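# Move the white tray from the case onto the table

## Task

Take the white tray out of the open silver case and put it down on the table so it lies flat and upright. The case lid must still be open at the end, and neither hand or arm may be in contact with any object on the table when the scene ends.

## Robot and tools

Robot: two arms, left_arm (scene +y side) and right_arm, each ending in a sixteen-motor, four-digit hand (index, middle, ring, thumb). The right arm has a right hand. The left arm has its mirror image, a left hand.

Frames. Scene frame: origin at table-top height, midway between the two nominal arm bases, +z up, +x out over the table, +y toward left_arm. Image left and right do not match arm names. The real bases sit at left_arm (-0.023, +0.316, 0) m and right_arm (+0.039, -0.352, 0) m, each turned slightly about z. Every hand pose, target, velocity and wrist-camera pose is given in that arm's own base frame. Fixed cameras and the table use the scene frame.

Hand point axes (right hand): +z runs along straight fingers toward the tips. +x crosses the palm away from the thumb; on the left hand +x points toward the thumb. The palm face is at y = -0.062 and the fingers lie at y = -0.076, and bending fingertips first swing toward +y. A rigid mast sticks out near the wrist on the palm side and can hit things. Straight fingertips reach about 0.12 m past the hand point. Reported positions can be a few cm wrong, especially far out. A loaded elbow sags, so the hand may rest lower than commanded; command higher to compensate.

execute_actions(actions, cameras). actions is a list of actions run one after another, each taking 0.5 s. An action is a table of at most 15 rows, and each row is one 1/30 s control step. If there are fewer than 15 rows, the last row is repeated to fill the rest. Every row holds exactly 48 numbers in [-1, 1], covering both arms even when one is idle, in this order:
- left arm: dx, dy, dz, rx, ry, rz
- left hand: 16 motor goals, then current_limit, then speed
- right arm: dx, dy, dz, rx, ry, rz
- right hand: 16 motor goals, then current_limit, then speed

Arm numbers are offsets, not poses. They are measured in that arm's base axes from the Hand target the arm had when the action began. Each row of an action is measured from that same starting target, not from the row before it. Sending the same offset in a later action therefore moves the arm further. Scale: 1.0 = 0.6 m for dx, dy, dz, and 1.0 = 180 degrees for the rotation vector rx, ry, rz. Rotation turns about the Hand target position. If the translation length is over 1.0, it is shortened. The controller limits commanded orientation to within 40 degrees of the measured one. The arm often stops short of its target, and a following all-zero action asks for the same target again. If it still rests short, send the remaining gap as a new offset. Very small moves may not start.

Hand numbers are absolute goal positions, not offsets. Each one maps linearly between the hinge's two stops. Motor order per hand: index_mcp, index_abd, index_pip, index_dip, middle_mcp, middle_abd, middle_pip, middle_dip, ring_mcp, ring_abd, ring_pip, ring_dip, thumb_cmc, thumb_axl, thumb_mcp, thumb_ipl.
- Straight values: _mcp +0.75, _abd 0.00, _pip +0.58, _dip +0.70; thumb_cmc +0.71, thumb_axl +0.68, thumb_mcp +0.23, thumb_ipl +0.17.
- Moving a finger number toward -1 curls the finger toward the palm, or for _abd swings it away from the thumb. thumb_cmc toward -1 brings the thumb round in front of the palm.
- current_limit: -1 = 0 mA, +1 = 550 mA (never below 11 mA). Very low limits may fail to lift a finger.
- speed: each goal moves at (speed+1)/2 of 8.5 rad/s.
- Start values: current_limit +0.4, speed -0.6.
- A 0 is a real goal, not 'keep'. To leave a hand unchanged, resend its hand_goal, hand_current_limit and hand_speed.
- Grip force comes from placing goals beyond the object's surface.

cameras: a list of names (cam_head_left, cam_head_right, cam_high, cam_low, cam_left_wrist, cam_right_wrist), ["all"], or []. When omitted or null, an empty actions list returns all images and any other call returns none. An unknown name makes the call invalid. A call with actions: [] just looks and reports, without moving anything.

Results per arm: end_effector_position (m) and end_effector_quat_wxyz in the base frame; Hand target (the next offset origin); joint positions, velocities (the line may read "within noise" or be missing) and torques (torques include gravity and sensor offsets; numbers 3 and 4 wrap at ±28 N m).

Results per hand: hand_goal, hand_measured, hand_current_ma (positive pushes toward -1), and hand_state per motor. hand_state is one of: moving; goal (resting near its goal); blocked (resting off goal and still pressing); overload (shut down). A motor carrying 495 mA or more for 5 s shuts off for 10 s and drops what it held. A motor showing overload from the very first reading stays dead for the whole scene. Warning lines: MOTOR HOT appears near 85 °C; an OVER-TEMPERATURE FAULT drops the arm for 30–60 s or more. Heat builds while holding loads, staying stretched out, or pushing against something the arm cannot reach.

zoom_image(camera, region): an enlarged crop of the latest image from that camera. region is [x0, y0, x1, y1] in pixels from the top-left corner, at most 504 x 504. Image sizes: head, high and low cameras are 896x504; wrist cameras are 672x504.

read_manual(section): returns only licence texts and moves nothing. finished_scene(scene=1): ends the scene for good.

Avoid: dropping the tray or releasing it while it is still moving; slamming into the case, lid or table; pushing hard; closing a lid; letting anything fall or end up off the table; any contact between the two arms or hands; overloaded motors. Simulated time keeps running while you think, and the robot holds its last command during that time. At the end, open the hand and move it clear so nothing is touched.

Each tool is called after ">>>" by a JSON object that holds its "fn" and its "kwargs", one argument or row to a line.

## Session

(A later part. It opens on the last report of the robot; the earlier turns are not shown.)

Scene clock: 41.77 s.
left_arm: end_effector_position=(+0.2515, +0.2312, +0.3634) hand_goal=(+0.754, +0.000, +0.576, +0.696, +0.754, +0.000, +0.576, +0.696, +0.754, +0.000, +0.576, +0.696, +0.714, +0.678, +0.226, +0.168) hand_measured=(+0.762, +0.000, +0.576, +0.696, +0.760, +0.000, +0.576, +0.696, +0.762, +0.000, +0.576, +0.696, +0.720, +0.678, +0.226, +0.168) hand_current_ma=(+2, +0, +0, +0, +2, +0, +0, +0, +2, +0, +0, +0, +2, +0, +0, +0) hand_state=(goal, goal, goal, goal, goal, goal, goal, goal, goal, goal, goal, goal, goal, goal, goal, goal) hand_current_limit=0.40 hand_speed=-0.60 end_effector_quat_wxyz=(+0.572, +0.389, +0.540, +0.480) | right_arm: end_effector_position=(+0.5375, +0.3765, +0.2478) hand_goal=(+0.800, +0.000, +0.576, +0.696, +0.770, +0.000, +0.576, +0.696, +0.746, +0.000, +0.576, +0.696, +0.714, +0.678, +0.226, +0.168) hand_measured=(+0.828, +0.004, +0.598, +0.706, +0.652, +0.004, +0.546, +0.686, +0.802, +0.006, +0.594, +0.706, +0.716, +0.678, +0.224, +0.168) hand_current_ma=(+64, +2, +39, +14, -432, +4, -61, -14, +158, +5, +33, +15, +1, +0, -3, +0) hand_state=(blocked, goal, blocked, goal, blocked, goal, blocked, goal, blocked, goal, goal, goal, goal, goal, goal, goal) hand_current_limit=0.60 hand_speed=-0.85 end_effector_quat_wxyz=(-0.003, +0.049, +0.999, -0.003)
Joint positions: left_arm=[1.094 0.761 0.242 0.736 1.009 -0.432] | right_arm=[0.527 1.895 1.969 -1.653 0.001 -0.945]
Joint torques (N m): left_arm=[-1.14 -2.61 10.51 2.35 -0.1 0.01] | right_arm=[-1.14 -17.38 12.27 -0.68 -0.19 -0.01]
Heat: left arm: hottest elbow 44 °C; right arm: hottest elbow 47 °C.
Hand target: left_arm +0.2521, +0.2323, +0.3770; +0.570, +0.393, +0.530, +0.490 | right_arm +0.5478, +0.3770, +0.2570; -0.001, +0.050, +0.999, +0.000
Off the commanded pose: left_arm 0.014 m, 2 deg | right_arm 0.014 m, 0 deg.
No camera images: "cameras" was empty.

>>> {"fn": "execute_actions", "kwargs": {
  "actions": [],
  "cameras": ["cam_high", "cam_right_wrist", "cam_low"]
}}

>>> {"fn": "zoom_image", "kwargs": {
  "camera": "cam_right_wrist",
  "region": [150, 0, 480, 250]
}}

>>> {"fn": "zoom_image", "kwargs": {
  "camera": "cam_high",
  "region": [370, 230, 490, 330]
}}

>>> {"fn": "zoom_image", "kwargs": {
  "camera": "cam_low",
  "region": [440, 190, 530, 300]
}}

Scene clock: 41.93 s.
left_arm: end_effector_position=(+0.2515, +0.2312, +0.3634) hand_goal=(+0.754, +0.000, +0.576, +0.696, +0.754, +0.000, +0.576, +0.696, +0.754, +0.000, +0.576, +0.696, +0.714, +0.678, +0.226, +0.168) hand_measured=(+0.762, +0.000, +0.576, +0.696, +0.760, +0.000, +0.576, +0.696, +0.762, +0.000, +0.576, +0.696, +0.720, +0.678, +0.226, +0.168) hand_current_ma=(+2, +0, +0, +0, +2, +0, +0, +0, +2, +0, +0, +0, +2, +0, +0, +0) hand_state=(goal, goal, goal, goal, goal, goal, goal, goal, goal, goal, goal, goal, goal, goal, goal, goal) hand_current_limit=0.40 hand_speed=-0.60 end_effector_quat_wxyz=(+0.572, +0.389, +0.540, +0.480) | right_arm: end_effector_position=(+0.5375, +0.3765, +0.2478) hand_goal=(+0.800, +0.000, +0.576, +0.696, +0.770, +0.000, +0.576, +0.696, +0.746, +0.000, +0.576, +0.696, +0.714, +0.678, +0.226, +0.168) hand_measured=(+0.828, +0.004, +0.598, +0.706, +0.652, +0.004, +0.546, +0.686, +0.802, +0.006, +0.594, +0.706, +0.716, +0.678, +0.224, +0.168) hand_current_ma=(+64, +2, +39, +14, -432, +4, -61, -14, +158, +5, +33, +15, +1, +0, -3, +0) hand_state=(blocked, goal, blocked, goal, blocked, goal, blocked, goal, blocked, goal, goal, goal, goal, goal, goal, goal) hand_current_limit=0.60 hand_speed=-0.85 end_effector_quat_wxyz=(-0.003, +0.049, +0.999, -0.003)
Joint positions: left_arm=[1.094 0.761 0.242 0.736 1.009 -0.432] | right_arm=[0.527 1.895 1.969 -1.653 0.001 -0.945]
Joint velocities: within noise
Joint torques (N m): left_arm=[-1.2 -2.49 10.51 2.37 -0.09 0.01] | right_arm=[-1.08 -17.49 12.23 -0.77 -0.17 0]
Heat: left arm: hottest elbow 44 °C; right arm: hottest elbow 47 °C.
Hand target: left_arm +0.2521, +0.2323, +0.3770; +0.570, +0.393, +0.530, +0.490 | right_arm +0.5478, +0.3770, +0.2570; -0.001, +0.050, +0.999, +0.000
Off the commanded pose: left_arm 0.014 m, 2 deg | right_arm 0.014 m, 0 deg.
camera_calibration:
cam_right_wrist: T_world_to_cam=[[0.843943, 0.536101, -0.0188731, -0.61903], [0.367713, -0.552529, 0.747997, -0.225487], [0.390574, -0.638206, -0.663434, 0.315819], [0, 0, 0, 1]] pos_world=[0.48199, 0.408832, 0.366505]
Images, in order (width x height): cam_high 896x504, cam_low 896x504, cam_right_wrist 672x504.

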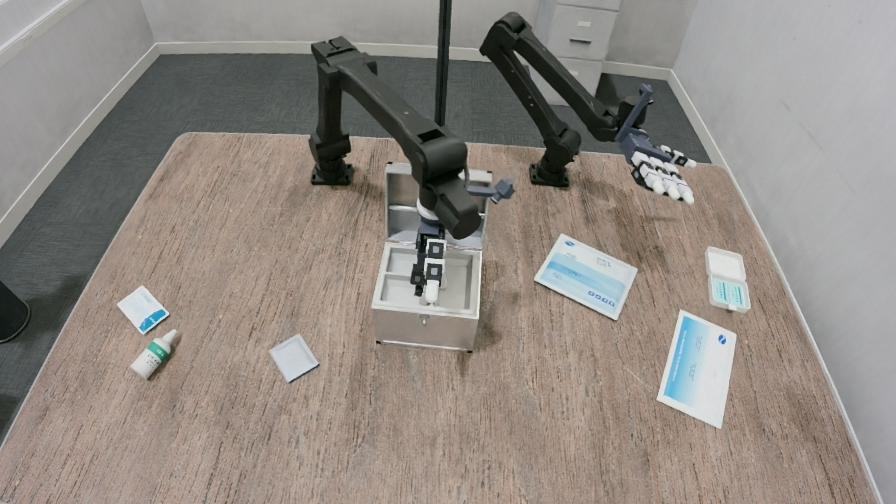

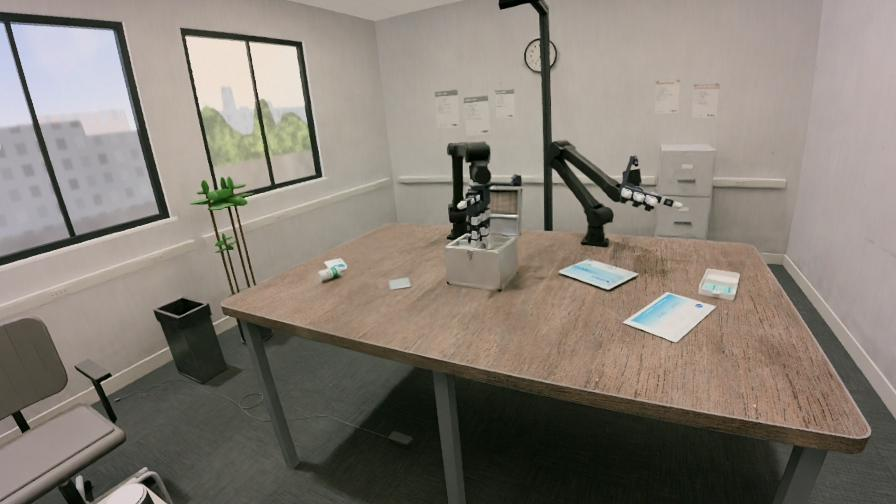

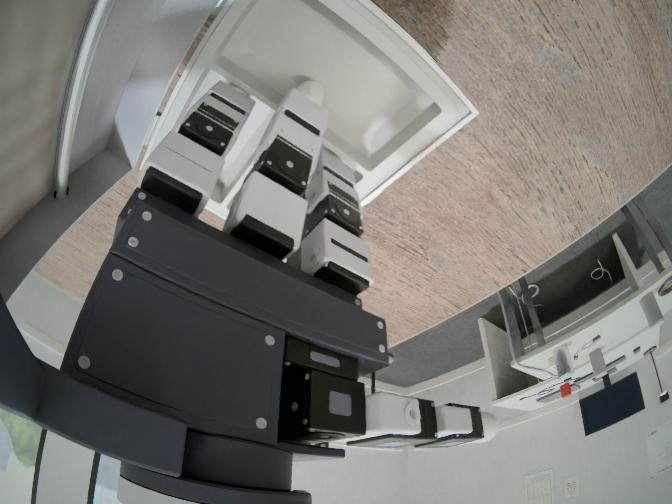

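Scaled by 1.527 from the camera's 672x504 image, which has a finer 960x720 frame.

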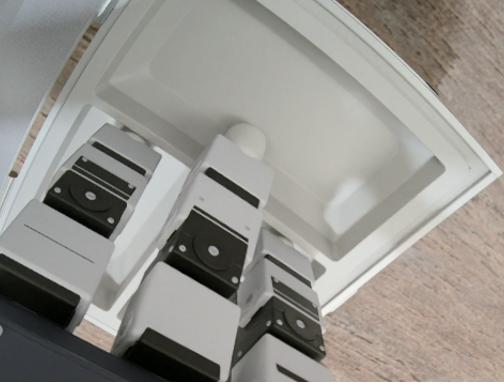

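Scaled by 4.200 from the camera's 896x504 image, which has a finer 1280x720 frame.

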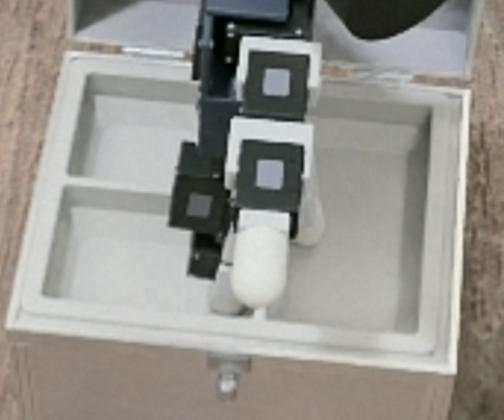

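Scaled by 4.582 from the camera's 896x504 image, which has a finer 1280x720 frame.

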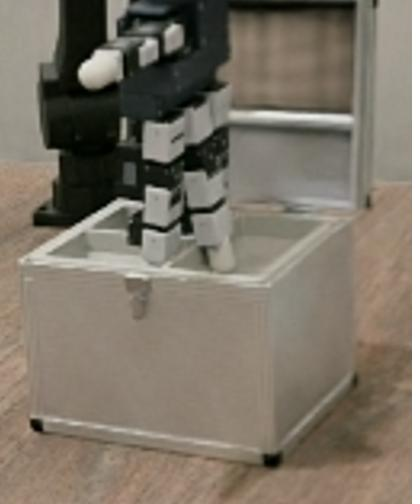

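>>> {"fn": "execute_actions", "kwargs": {
  "actions": [
    [[0,0,0,0,0,0,0.754,0,0.576,0.696,0.754,0,0.576,0.696,0.754,0,0.576,0.696,0.714,0.678,0.226,0.168,0.4,-0.6, 0,0,0.02,0,0,0,0.80,0,0.576,0.696,0.77,0,0.576,0.696,0.745,0,0.576,0.696,0.714,0.678,0.226,0.168,0.6,-0.85]],
    [[0,0,0,0,0,0,0.754,0,0.576,0.696,0.754,0,0.576,0.696,0.754,0,0.576,0.696,0.714,0.678,0.226,0.168,0.4,-0.6, 0,0,0.02,0,0,0,0.80,0,0.576,0.696,0.77,0,0.576,0.696,0.745,0,0.576,0.696,0.714,0.678,0.226,0.168,0.6,-0.85]]
  ],
  "cameras": ["cam_high", "cam_right_wrist", "cam_low"]
}}

>>> {"fn": "zoom_image", "kwargs": {
  "camera": "cam_high",
  "region": [370, 230, 490, 330]
}}

>>> {"fn": "zoom_image", "kwargs": {
  "camera": "cam_low",
  "region": [440, 190, 530, 300]
}}

Scene clock: 43.37 s.
left_arm: end_effector_position=(+0.2515, +0.2312, +0.3634) hand_goal=(+0.754, +0.000, +0.576, +0.696, +0.754, +0.000, +0.576, +0.696, +0.754, +0.000, +0.576, +0.696, +0.714, +0.678, +0.226, +0.168) hand_measured=(+0.762, +0.000, +0.576, +0.696, +0.760, +0.000, +0.576, +0.696, +0.762, +0.000, +0.576, +0.696, +0.720, +0.678, +0.226, +0.168) hand_current_ma=(+2, +0, +0, +0, +2, +0, +0, +0, +2, +0, +0, +0, +2, +0, +0, +0) hand_state=(goal, goal, goal, goal, goal, goal, goal, goal, goal, goal, goal, goal, goal, goal, goal, goal) hand_current_limit=0.40 hand_speed=-0.60 end_effector_quat_wxyz=(+0.572, +0.389, +0.540, +0.480) | right_arm: end_effector_position=(+0.5371, +0.3766, +0.2503) hand_goal=(+0.800, +0.000, +0.576, +0.696, +0.770, +0.000, +0.576, +0.696, +0.746, +0.000, +0.576, +0.696, +0.714, +0.678, +0.226, +0.168) hand_measured=(+0.826, +0.002, +0.596, +0.706, +0.662, +0.006, +0.546, +0.686, +0.796, +0.006, +0.594, +0.706, +0.714, +0.678, +0.224, +0.168) hand_current_ma=(+53, +2, +37, +14, -388, +5, -61, -14, +135, +5, +33, +15, +1, +0, -3, +0) hand_state=(blocked, goal, blocked, goal, blocked, goal, blocked, goal, blocked, goal, goal, goal, goal, goal, goal, goal) hand_current_limit=0.60 hand_speed=-0.85 end_effector_quat_wxyz=(-0.004, +0.049, +0.999, -0.002)
Joint positions: left_arm=[1.094 0.761 0.242 0.736 1.009 -0.432] | right_arm=[0.527 1.895 1.976 -1.66 0 -0.946]
Joint torques (N m): left_arm=[-1.26 -2.61 10.51 2.35 -0.1 0] | right_arm=[-1.14 -19.84 12.81 -0.54 -0.28 -0.01]
Heat: left arm: hottest elbow 44 °C; right arm: hottest elbow 47 °C.
Hand target: left_arm +0.2521, +0.2323, +0.3770; +0.570, +0.393, +0.530, +0.490 | right_arm +0.5477, +0.3770, +0.2809; -0.001, +0.050, +0.999, +0.000
Off the commanded pose: left_arm 0.014 m, 2 deg | right_arm 0.033 m, 0 deg.
joint sent to its limit (right arm) — joint 4 (wrist pitch), lower limit. The joint targets still meet the commanded pose.
camera_calibration:
cam_right_wrist: T_world_to_cam=[[0.843729, 0.536426, -0.0191794, -0.61859], [0.368738, -0.55327, 0.746944, -0.227174], [0.390069, -0.63729, -0.664611, 0.317904], [0, 0, 0, 1]] pos_world=[0.481686, 0.408736, 0.369104]
Images, in order (width x height): cam_high 896x504, cam_low 896x504, cam_right_wrist 672x504.

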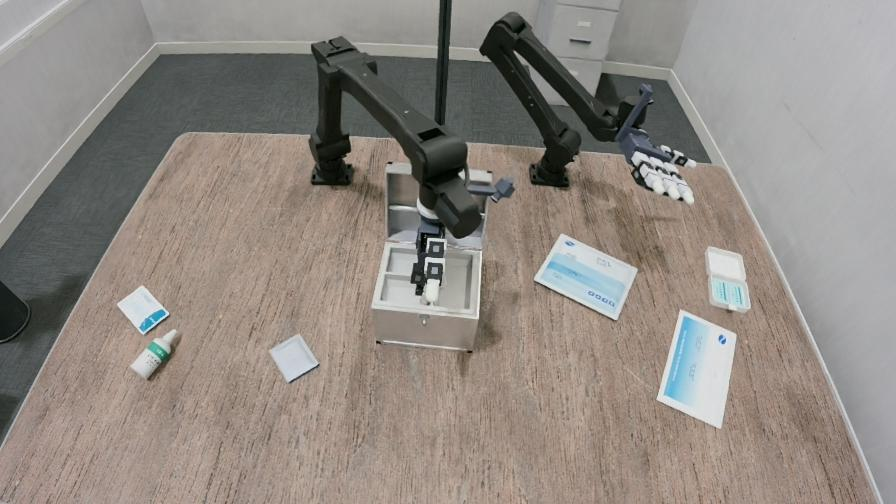

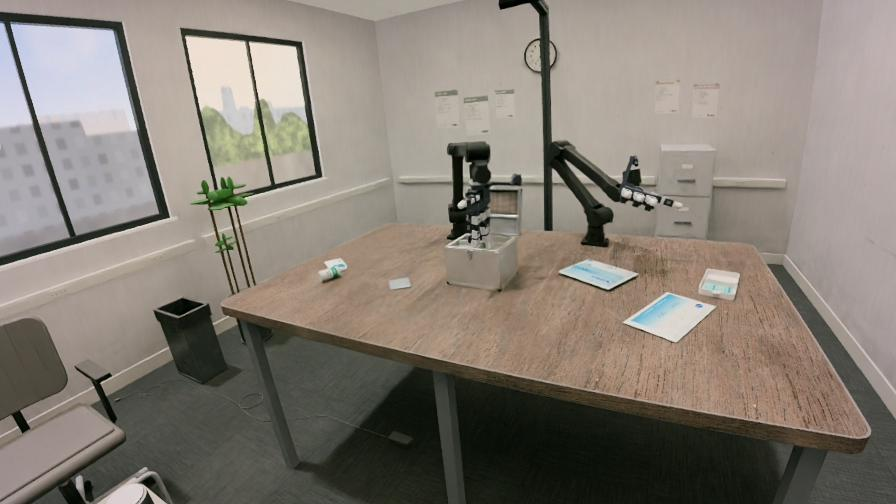

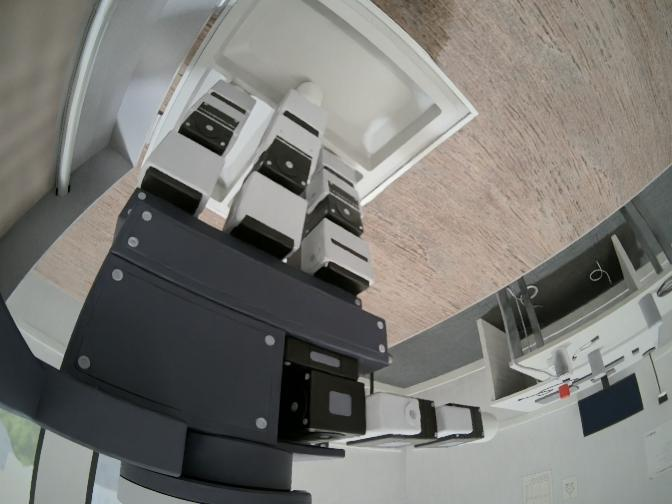

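Scaled by 4.200 from the camera's 896x504 image, which has a finer 1280x720 frame.

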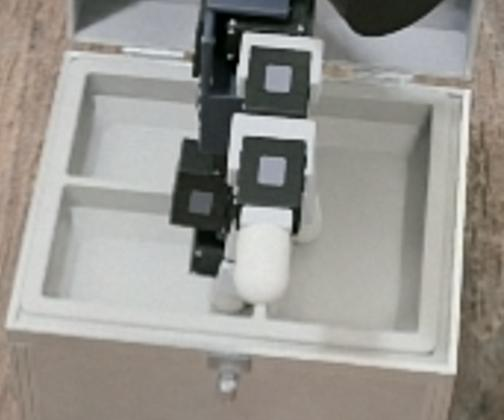

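Scaled by 4.582 from the camera's 896x504 image, which has a finer 1280x720 frame.

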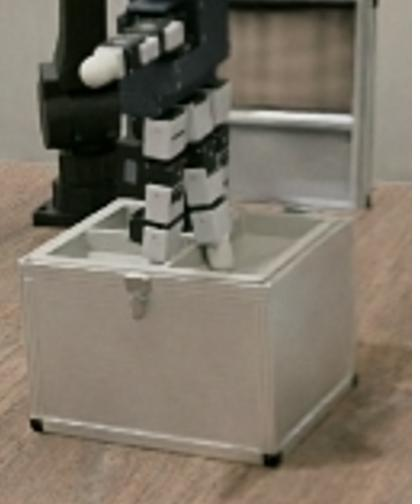

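>>> {"fn": "execute_actions", "kwargs": {
  "actions": [
    [[0,0,0,0,0,0,0.754,0,0.576,0.696,0.754,0,0.576,0.696,0.754,0,0.576,0.696,0.714,0.678,0.226,0.168,0.4,-0.6, 0,0,0.015,0,0,0,0.78,0,0.576,0.696,0.80,0,0.576,0.696,0.73,0,0.576,0.696,0.714,0.678,0.226,0.168,0.7,-0.85]]
  ],
  "cameras": ["cam_high", "cam_right_wrist", "cam_low"]
}}

>>> {"fn": "zoom_image", "kwargs": {
  "camera": "cam_right_wrist",
  "region": [150, 0, 480, 250]
}}

>>> {"fn": "zoom_image", "kwargs": {
  "camera": "cam_high",
  "region": [370, 230, 490, 330]
}}

>>> {"fn": "zoom_image", "kwargs": {
  "camera": "cam_low",
  "region": [440, 190, 530, 300]
}}

Scene clock: 44.40 s.
left_arm: end_effector_position=(+0.2515, +0.2312, +0.3634) hand_goal=(+0.754, +0.000, +0.576, +0.696, +0.754, +0.000, +0.576, +0.696, +0.754, +0.000, +0.576, +0.696, +0.714, +0.678, +0.226, +0.168) hand_measured=(+0.762, +0.000, +0.576, +0.696, +0.760, +0.000, +0.576, +0.696, +0.762, +0.000, +0.576, +0.696, +0.720, +0.678, +0.226, +0.168) hand_current_ma=(+2, +0, +0, +0, +2, +0, +0, +0, +2, +0, +0, +0, +2, +0, +0, +0) hand_state=(goal, goal, goal, goal, goal, goal, goal, goal, goal, goal, goal, goal, goal, goal, goal, goal) hand_current_limit=0.40 hand_speed=-0.60 end_effector_quat_wxyz=(+0.572, +0.389, +0.540, +0.480) | right_arm: end_effector_position=(+0.5379, +0.3771, +0.2524) hand_goal=(+0.780, +0.000, +0.576, +0.696, +0.800, +0.000, +0.576, +0.696, +0.730, +0.000, +0.576, +0.696, +0.714, +0.678, +0.226, +0.168) hand_measured=(+0.820, +0.002, +0.596, +0.706, +0.662, +0.006, +0.544, +0.682, +0.794, +0.006, +0.594, +0.706, +0.714, +0.678, +0.224, +0.168) hand_current_ma=(+98, +2, +37, +14, -467, +5, -66, -21, +188, +5, +33, +15, +1, +0, -3, +0) hand_state=(blocked, goal, blocked, goal, blocked, goal, blocked, goal, blocked, goal, goal, goal, goal, goal, goal, goal) hand_current_limit=0.70 hand_speed=-0.85 end_effector_quat_wxyz=(-0.002, +0.049, +0.999, -0.001)
Joint positions: left_arm=[1.094 0.761 0.242 0.736 1.009 -0.432] | right_arm=[0.527 1.895 1.98 -1.66 -0.001 -0.946]
Joint torques (N m): left_arm=[-1.08 -2.55 10.52 2.39 -0.1 0.01] | right_arm=[-1.14 -20.48 12.89 -0.59 -0.32 0]
Heat: left arm: hottest elbow 45 °C; right arm: hottest elbow 47 °C.
Hand target: left_arm +0.2521, +0.2323, +0.3770; +0.570, +0.393, +0.530, +0.490 | right_arm +0.5477, +0.3770, +0.2900; -0.001, +0.050, +0.999, +0.000
Off the commanded pose: left_arm 0.014 m, 2 deg | right_arm 0.039 m, 0 deg.
joint sent to its limit (right arm) — joint 4 (wrist pitch), lower limit. The joint targets are off in orientation, not in position.
camera_calibration:
cam_right_wrist: T_world_to_cam=[[0.843789, 0.536477, -0.0146092, -0.620672], [0.36594, -0.555225, 0.746869, -0.226427], [0.392567, -0.635545, -0.664811, 0.317342], [0, 0, 0, 1]] pos_world=[0.481997, 0.408944, 0.371016]
Images, in order (width x height): cam_high 896x504, cam_low 896x504, cam_right_wrist 672x504.

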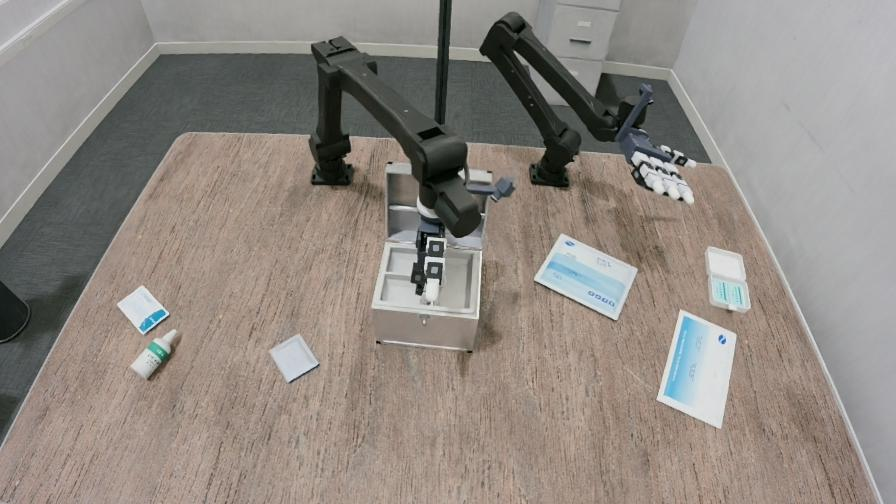

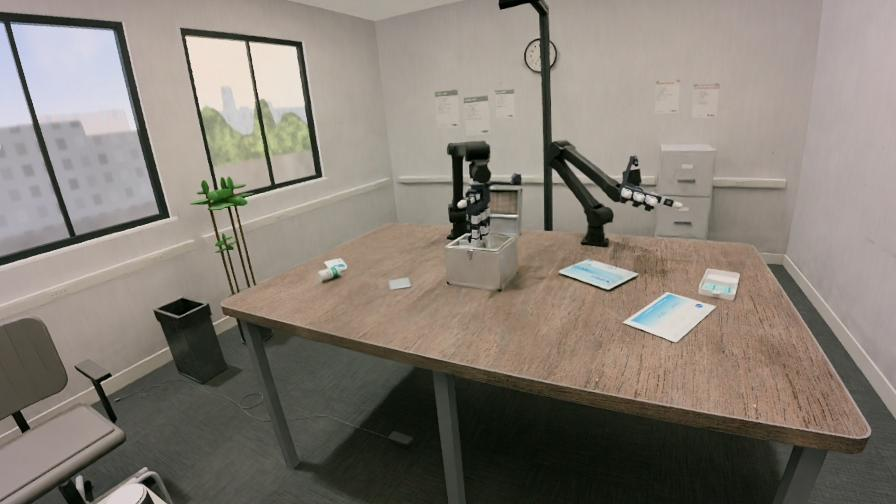

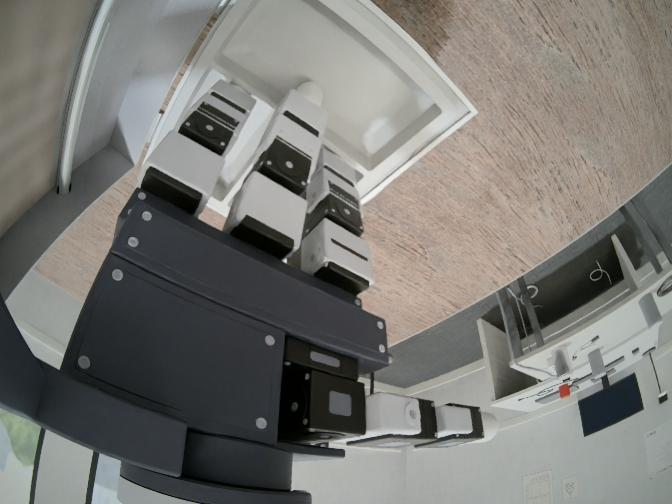

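Scaled by 1.527 from the camera's 672x504 image, which has a finer 960x720 frame.

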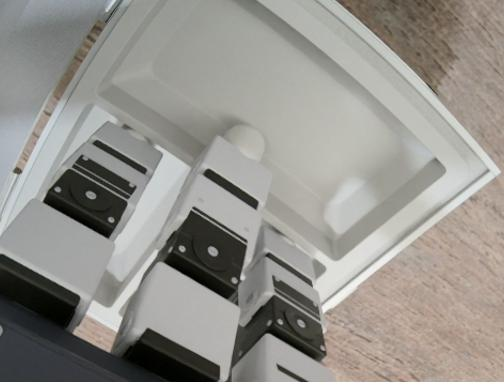

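Scaled by 4.200 from the camera's 896x504 image, which has a finer 1280x720 frame.

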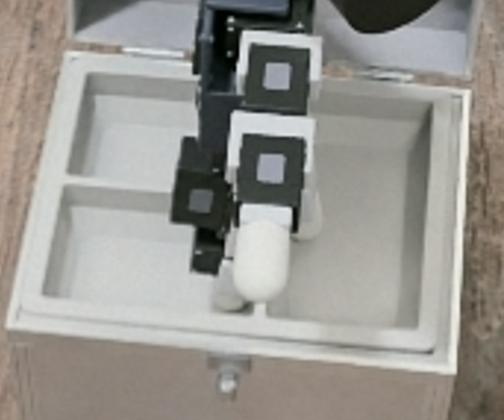

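Scaled by 4.582 from the camera's 896x504 image, which has a finer 1280x720 frame.

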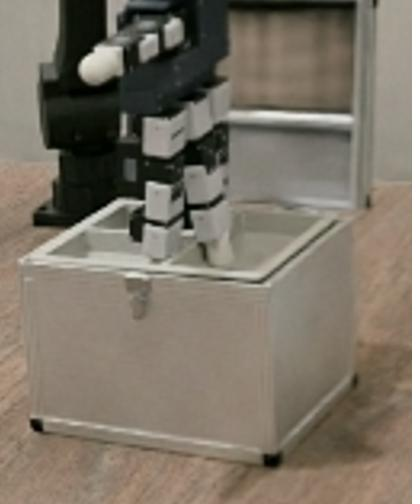

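>>> {"fn": "execute_actions", "kwargs": {
  "actions": [
    [[0,0,0,0,0,0,0.754,0,0.576,0.696,0.754,0,0.576,0.696,0.754,0,0.576,0.696,0.714,0.678,0.226,0.168,0.4,-0.6, 0,0,0.015,0,0,0,0.78,0,0.576,0.696,0.80,0,0.576,0.696,0.73,0,0.576,0.696,0.714,0.678,0.226,0.168,0.7,-0.85]]
  ],
  "cameras": ["cam_high", "cam_right_wrist", "cam_low"]
}}

>>> {"fn": "zoom_image", "kwargs": {
  "camera": "cam_high",
  "region": [370, 230, 490, 330]
}}

>>> {"fn": "zoom_image", "kwargs": {
  "camera": "cam_low",
  "region": [440, 190, 530, 300]
}}

Scene clock: 45.30 s.
left_arm: end_effector_position=(+0.2515, +0.2312, +0.3634) hand_goal=(+0.754, +0.000, +0.576, +0.696, +0.754, +0.000, +0.576, +0.696, +0.754, +0.000, +0.576, +0.696, +0.714, +0.678, +0.226, +0.168) hand_measured=(+0.762, +0.000, +0.576, +0.696, +0.760, +0.000, +0.576, +0.696, +0.762, +0.000, +0.576, +0.696, +0.720, +0.678, +0.226, +0.168) hand_current_ma=(+2, +0, +0, +0, +2, +0, +0, +0, +2, +0, +0, +0, +2, +0, +0, +0) hand_state=(goal, goal, goal, goal, goal, goal, goal, goal, goal, goal, goal, goal, goal, goal, goal, goal) hand_current_limit=0.40 hand_speed=-0.60 end_effector_quat_wxyz=(+0.572, +0.389, +0.540, +0.480) | right_arm: end_effector_position=(+0.5381, +0.3773, +0.2544) hand_goal=(+0.780, +0.000, +0.576, +0.696, +0.800, +0.000, +0.576, +0.696, +0.730, +0.000, +0.576, +0.696, +0.714, +0.678, +0.226, +0.168) hand_measured=(+0.818, +0.002, +0.596, +0.706, +0.662, +0.006, +0.544, +0.682, +0.794, +0.006, +0.594, +0.706, +0.714, +0.678, +0.224, +0.168) hand_current_ma=(+93, +2, +37, +14, -467, +5, -67, -22, +188, +5, +33, +15, +1, +0, -3, +0) hand_state=(blocked, goal, blocked, goal, blocked, goal, blocked, goal, blocked, goal, goal, goal, goal, goal, goal, goal) hand_current_limit=0.70 hand_speed=-0.85 end_effector_quat_wxyz=(-0.002, +0.049, +0.999, +0.000)
Joint positions: left_arm=[1.094 0.761 0.242 0.736 1.009 -0.432] | right_arm=[0.527 1.895 1.985 -1.664 -0.002 -0.946]
Joint torques (N m): left_arm=[-1.2 -2.55 10.52 2.36 -0.1 0.01] | right_arm=[-1.2 -21.48 12.97 -0.44 -0.34 0.01]
Heat: left arm: hottest elbow 45 °C; right arm: hottest elbow 47 °C.
Hand target: left_arm +0.2521, +0.2323, +0.3770; +0.570, +0.393, +0.530, +0.490 | right_arm +0.5477, +0.3770, +0.2990; -0.001, +0.050, +0.999, +0.000
Off the commanded pose: left_arm 0.014 m, 2 deg | right_arm 0.046 m, 0 deg.
joint sent to its limit (right arm) — joint 4 (wrist pitch), lower limit. The joint targets are off in orientation, not in position.
camera_calibration:
cam_right_wrist: T_world_to_cam=[[0.844018, 0.536155, -0.0130692, -0.621315], [0.365326, -0.556916, 0.74591, -0.226779], [0.392645, -0.634336, -0.665918, 0.318483], [0, 0, 0, 1]] pos_world=[0.482199, 0.408849, 0.37312]
Images, in order (width x height): cam_high 896x504, cam_low 896x504, cam_right_wrist 672x504.

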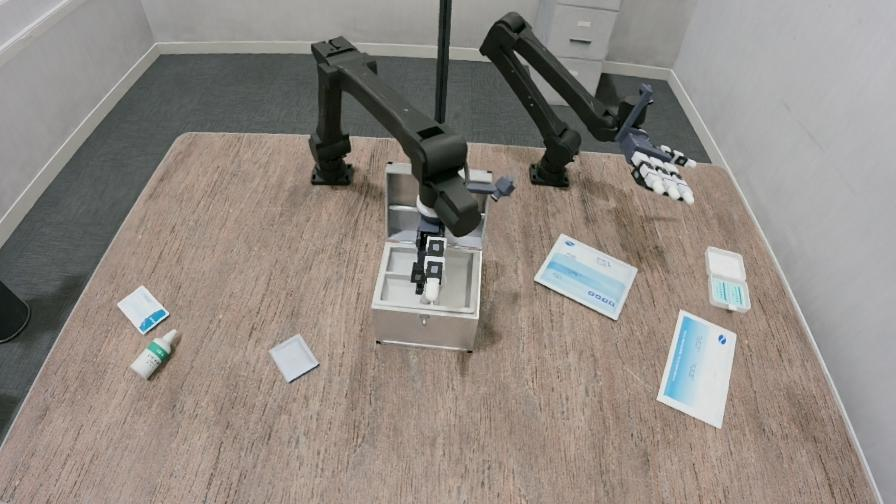

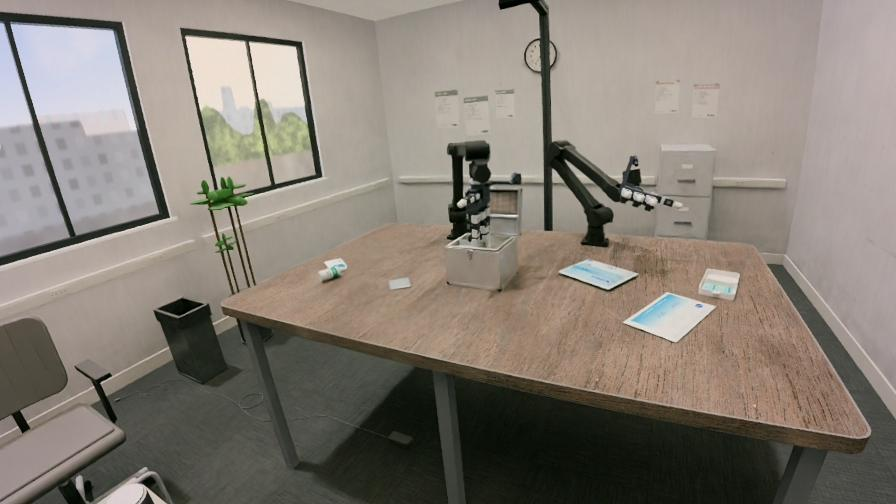

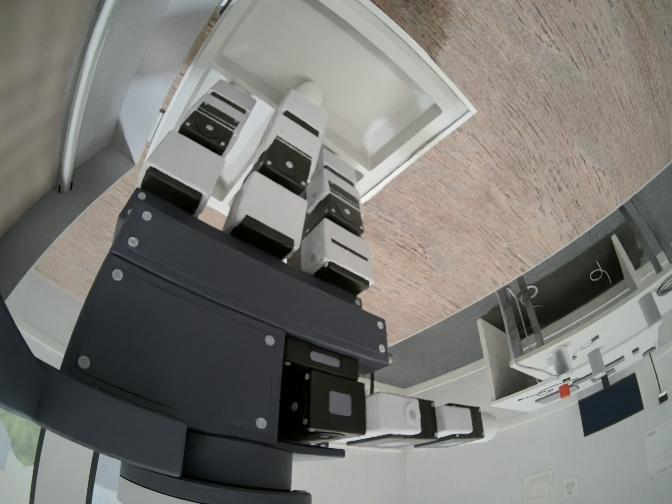

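Scaled by 4.200 from the camera's 896x504 image, which has a finer 1280x720 frame.

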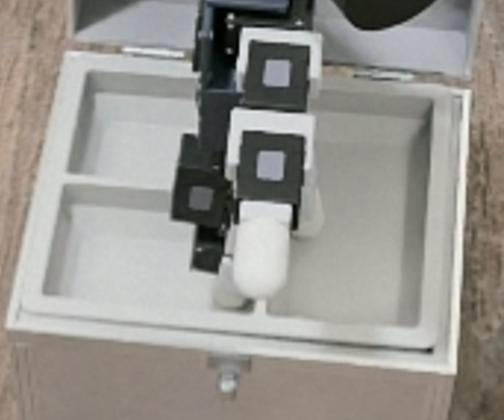

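Scaled by 4.582 from the camera's 896x504 image, which has a finer 1280x720 frame.

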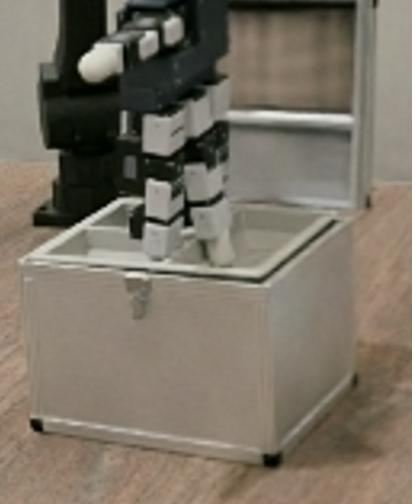

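>>> {"fn": "execute_actions", "kwargs": {
  "actions": [
    [[0,0,0,0,0,0,0.754,0,0.576,0.696,0.754,0,0.576,0.696,0.754,0,0.576,0.696,0.714,0.678,0.226,0.168,0.4,-0.6, 0,0,0.015,0,0,0,0.78,0,0.576,0.696,0.80,0,0.576,0.696,0.73,0,0.576,0.696,0.714,0.678,0.226,0.168,0.7,-0.85]],
    [[0,0,0,0,0,0,0.754,0,0.576,0.696,0.754,0,0.576,0.696,0.754,0,0.576,0.696,0.714,0.678,0.226,0.168,0.4,-0.6, 0,0,0.015,0,0,0,0.78,0,0.576,0.696,0.80,0,0.576,0.696,0.73,0,0.576,0.696,0.714,0.678,0.226,0.168,0.7,-0.85]]
  ],
  "cameras": ["cam_high", "cam_right_wrist", "cam_low"]
}}

>>> {"fn": "zoom_image", "kwargs": {
  "camera": "cam_high",
  "region": [370, 230, 490, 330]
}}

>>> {"fn": "zoom_image", "kwargs": {
  "camera": "cam_low",
  "region": [440, 190, 530, 300]
}}

Scene clock: 46.67 s.
left_arm: end_effector_position=(+0.2515, +0.2312, +0.3634) hand_goal=(+0.754, +0.000, +0.576, +0.696, +0.754, +0.000, +0.576, +0.696, +0.754, +0.000, +0.576, +0.696, +0.714, +0.678, +0.226, +0.168) hand_measured=(+0.762, +0.000, +0.576, +0.696, +0.760, +0.000, +0.576, +0.696, +0.762, +0.000, +0.576, +0.696, +0.720, +0.678, +0.226, +0.168) hand_current_ma=(+2, +0, +0, +0, +2, +0, +0, +0, +2, +0, +0, +0, +2, +0, +0, +0) hand_state=(goal, goal, goal, goal, goal, goal, goal, goal, goal, goal, goal, goal, goal, goal, goal, goal) hand_current_limit=0.40 hand_speed=-0.60 end_effector_quat_wxyz=(+0.572, +0.389, +0.540, +0.480) | right_arm: end_effector_position=(+0.5379, +0.3780, +0.2682) hand_goal=(+0.780, +0.000, +0.576, +0.696, +0.800, +0.000, +0.576, +0.696, +0.730, +0.000, +0.576, +0.696, +0.714, +0.678, +0.226, +0.168) hand_measured=(+0.818, +0.000, +0.596, +0.706, +0.662, +0.004, +0.542, +0.682, +0.788, +0.004, +0.594, +0.706, +0.714, +0.678, +0.224, +0.168) hand_current_ma=(+93, +0, +37, +14, -467, +4, -73, -24, +169, +4, +33, +15, +1, +0, -3, +0) hand_state=(blocked, goal, blocked, goal, blocked, goal, blocked, goal, blocked, goal, goal, goal, goal, goal, goal, goal) hand_current_limit=0.70 hand_speed=-0.85 end_effector_quat_wxyz=(+0.006, +0.049, +0.999, +0.008)
Joint positions: left_arm=[1.094 0.761 0.242 0.736 1.009 -0.432] | right_arm=[0.526 1.883 1.999 -1.668 -0.008 -0.946]
Joint torques (N m): left_arm=[-1.03 -2.61 10.52 2.35 -0.1 0.01] | right_arm=[-1.08 -21.71 13.01 -0.28 -0.23 0.01]
Heat: left arm: hottest elbow 45 °C; right arm: hottest elbow 48 °C.
Hand target: left_arm +0.2521, +0.2323, +0.3770; +0.570, +0.393, +0.530, +0.490 | right_arm +0.5478, +0.3770, +0.3169; -0.001, +0.050, +0.999, +0.000
Off the commanded pose: left_arm 0.014 m, 2 deg | right_arm 0.049 m, 1 deg.
joint sent to its limit (right arm) — joint 4 (wrist pitch), lower limit. The joint targets are off in orientation, not in position.
camera_calibration:
cam_right_wrist: T_world_to_cam=[[0.84423, 0.535906, 0.00898779, -0.627369], [0.353206, -0.568874, 0.742717, -0.224724], [0.403139, -0.623849, -0.669545, 0.319668], [0, 0, 0, 1]] pos_world=[0.480147, 0.407796, 0.386578]
Images, in order (width x height): cam_high 896x504, cam_low 896x504, cam_right_wrist 672x504.

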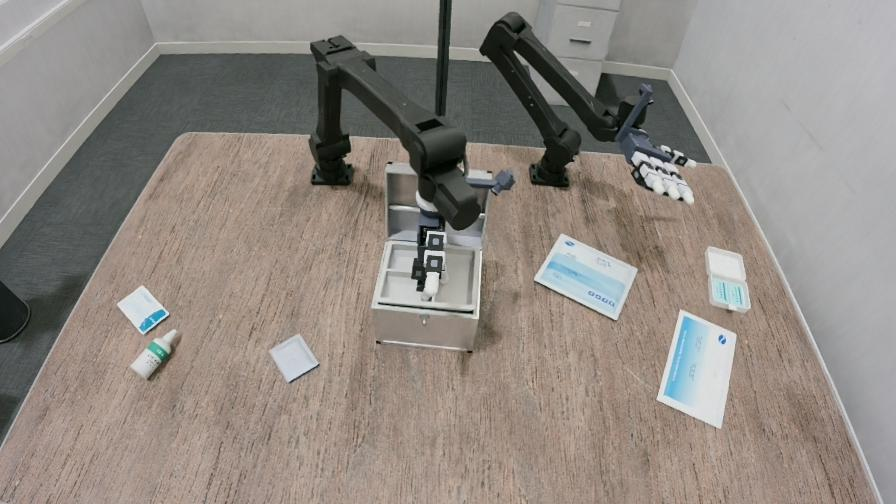

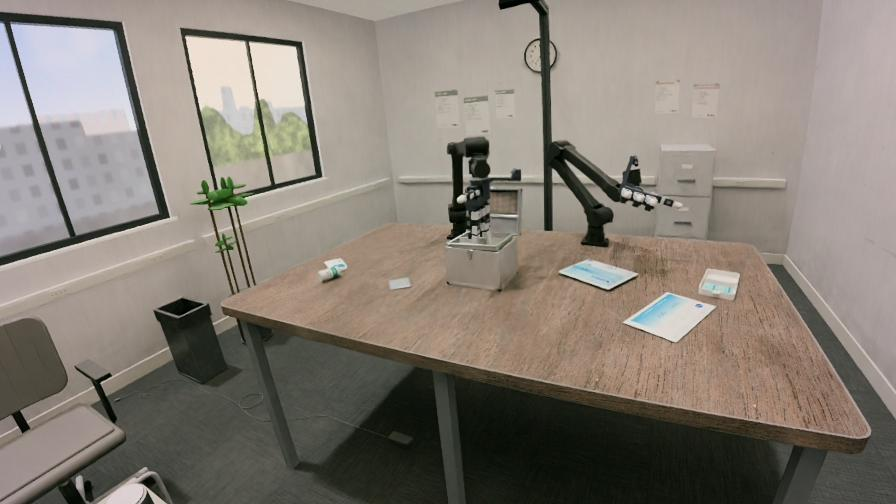

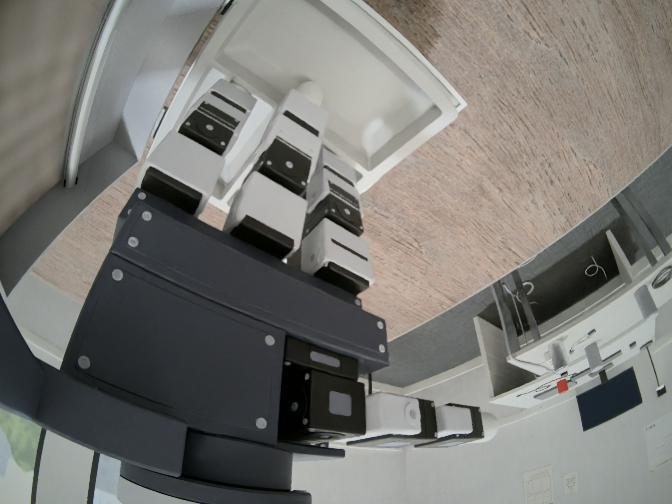

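Scaled by 4.200 from the camera's 896x504 image, which has a finer 1280x720 frame.

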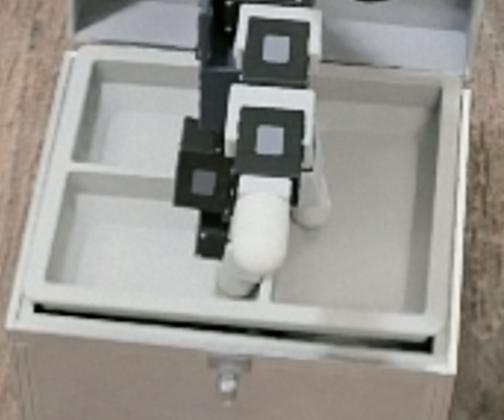

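Scaled by 4.582 from the camera's 896x504 image, which has a finer 1280x720 frame.

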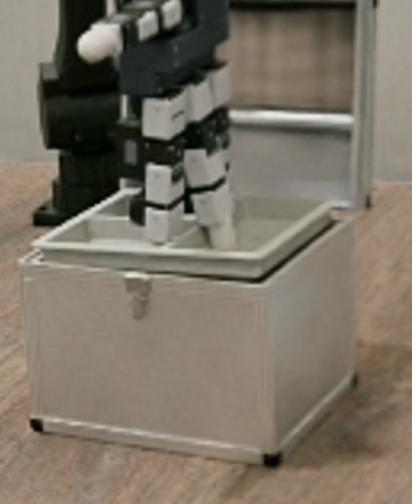

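>>> {"fn": "execute_actions", "kwargs": {
  "actions": [
    [[0,0,0,0,0,0,0.754,0,0.576,0.696,0.754,0,0.576,0.696,0.754,0,0.576,0.696,0.714,0.678,0.226,0.168,0.4,-0.6, 0.005,0,0.015,0,0,0,0.78,0,0.576,0.696,0.80,0,0.576,0.696,0.73,0,0.576,0.696,0.714,0.678,0.226,0.168,0.7,-0.85]],
    [[0,0,0,0,0,0,0.754,0,0.576,0.696,0.754,0,0.576,0.696,0.754,0,0.576,0.696,0.714,0.678,0.226,0.168,0.4,-0.6, 0.003,0,0.015,0,0,0,0.78,0,0.576,0.696,0.80,0,0.576,0.696,0.73,0,0.576,0.696,0.714,0.678,0.226,0.168,0.7,-0.85]]
  ],
  "cameras": ["cam_high", "cam_right_wrist", "cam_low"]
}}

>>> {"fn": "zoom_image", "kwargs": {
  "camera": "cam_high",
  "region": [370, 230, 490, 330]
}}

>>> {"fn": "zoom_image", "kwargs": {
  "camera": "cam_low",
  "region": [440, 190, 530, 300]
}}

Scene clock: 48.53 s.
left_arm: end_effector_position=(+0.2515, +0.2312, +0.3634) hand_goal=(+0.754, +0.000, +0.576, +0.696, +0.754, +0.000, +0.576, +0.696, +0.754, +0.000, +0.576, +0.696, +0.714, +0.678, +0.226, +0.168) hand_measured=(+0.762, +0.000, +0.576, +0.696, +0.760, +0.000, +0.576, +0.696, +0.762, +0.000, +0.576, +0.696, +0.720, +0.678, +0.226, +0.168) hand_current_ma=(+2, +0, +0, +0, +2, +0, +0, +0, +2, +0, +0, +0, +2, +0, +0, +0) hand_state=(goal, goal, goal, goal, goal, goal, goal, goal, goal, goal, goal, goal, goal, goal, goal, goal) hand_current_limit=0.40 hand_speed=-0.60 end_effector_quat_wxyz=(+0.572, +0.389, +0.540, +0.480) | right_arm: end_effector_position=(+0.5429, +0.3800, +0.2843) hand_goal=(+0.780, +0.000, +0.576, +0.696, +0.800, +0.000, +0.576, +0.696, +0.730, +0.000, +0.576, +0.696, +0.714, +0.678, +0.226, +0.168) hand_measured=(+0.818, +0.000, +0.596, +0.706, +0.662, +0.004, +0.542, +0.680, +0.788, +0.004, +0.594, +0.706, +0.714, +0.678, +0.224, +0.168) hand_current_ma=(+93, +0, +37, +14, -467, +4, -74, -24, +165, +4, +33, +15, +1, +0, -3, +0) hand_state=(blocked, goal, blocked, goal, blocked, goal, blocked, goal, blocked, goal, goal, goal, goal, goal, goal, goal) hand_current_limit=0.70 hand_speed=-0.85 end_effector_quat_wxyz=(+0.018, +0.050, +0.998, +0.019)
Joint positions: left_arm=[1.094 0.761 0.242 0.736 1.009 -0.432] | right_arm=[0.524 1.88 2.029 -1.668 -0.012 -0.946]
Joint torques (N m): left_arm=[-1.03 -2.61 10.51 2.39 -0.09 0.02] | right_arm=[-1.32 -21.83 13.18 -0.17 -0.24 0.02]
Heat: left arm: hottest elbow 45 °C; right arm: hottest elbow 49 °C.
Hand target: left_arm +0.2521, +0.2323, +0.3770; +0.570, +0.393, +0.530, +0.490 | right_arm +0.5525, +0.3771, +0.3347; -0.001, +0.050, +0.999, +0.000
Off the commanded pose: left_arm 0.014 m, 2 deg | right_arm 0.052 m, 3 deg.
joint sent to its limit (right arm) — joint 4 (wrist pitch), lower limit. The joint targets are off in orientation, not in position.
camera_calibration:
cam_right_wrist: T_world_to_cam=[[0.844698, 0.5336, 0.0419064, -0.641462], [0.332366, -0.584286, 0.740366, -0.21939], [0.419545, -0.611458, -0.670896, 0.316375], [0, 0, 0, 1]] pos_world=[0.482026, 0.407548, 0.401566]
Images, in order (width x height): cam_high 896x504, cam_low 896x504, cam_right_wrist 672x504.

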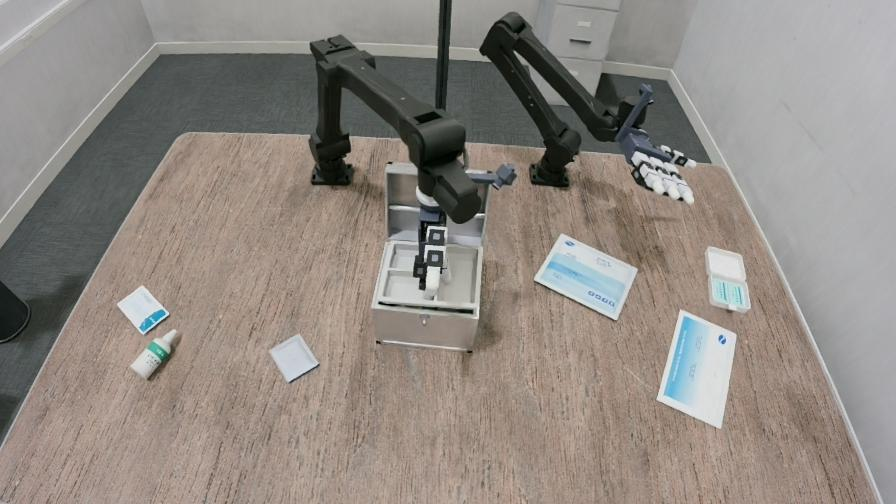

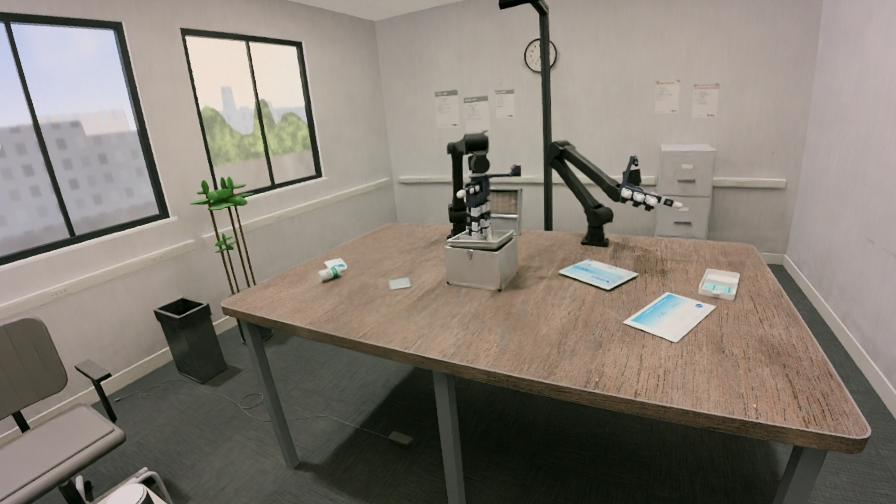

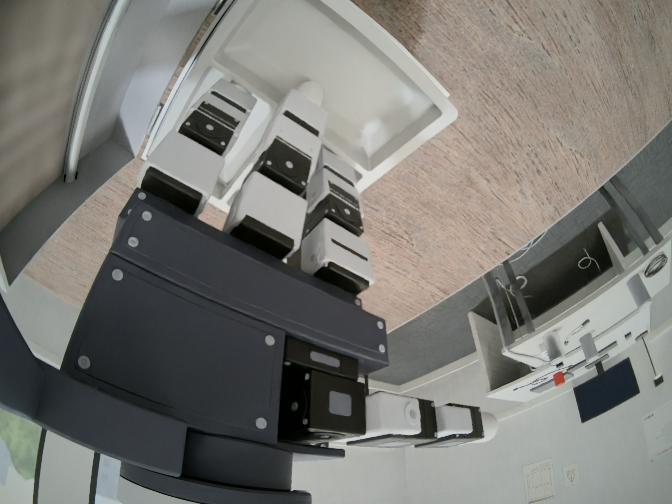

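Scaled by 4.200 from the camera's 896x504 image, which has a finer 1280x720 frame.

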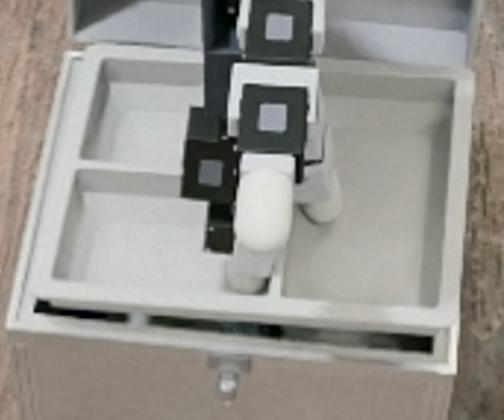

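Scaled by 4.582 from the camera's 896x504 image, which has a finer 1280x720 frame.

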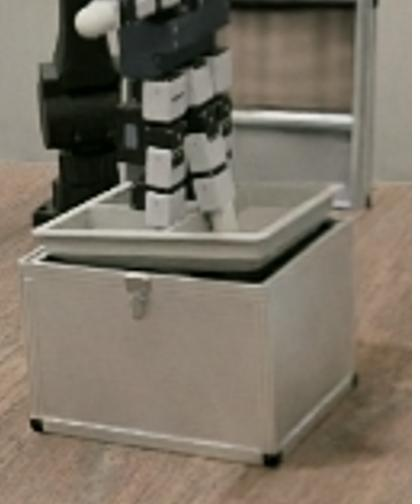

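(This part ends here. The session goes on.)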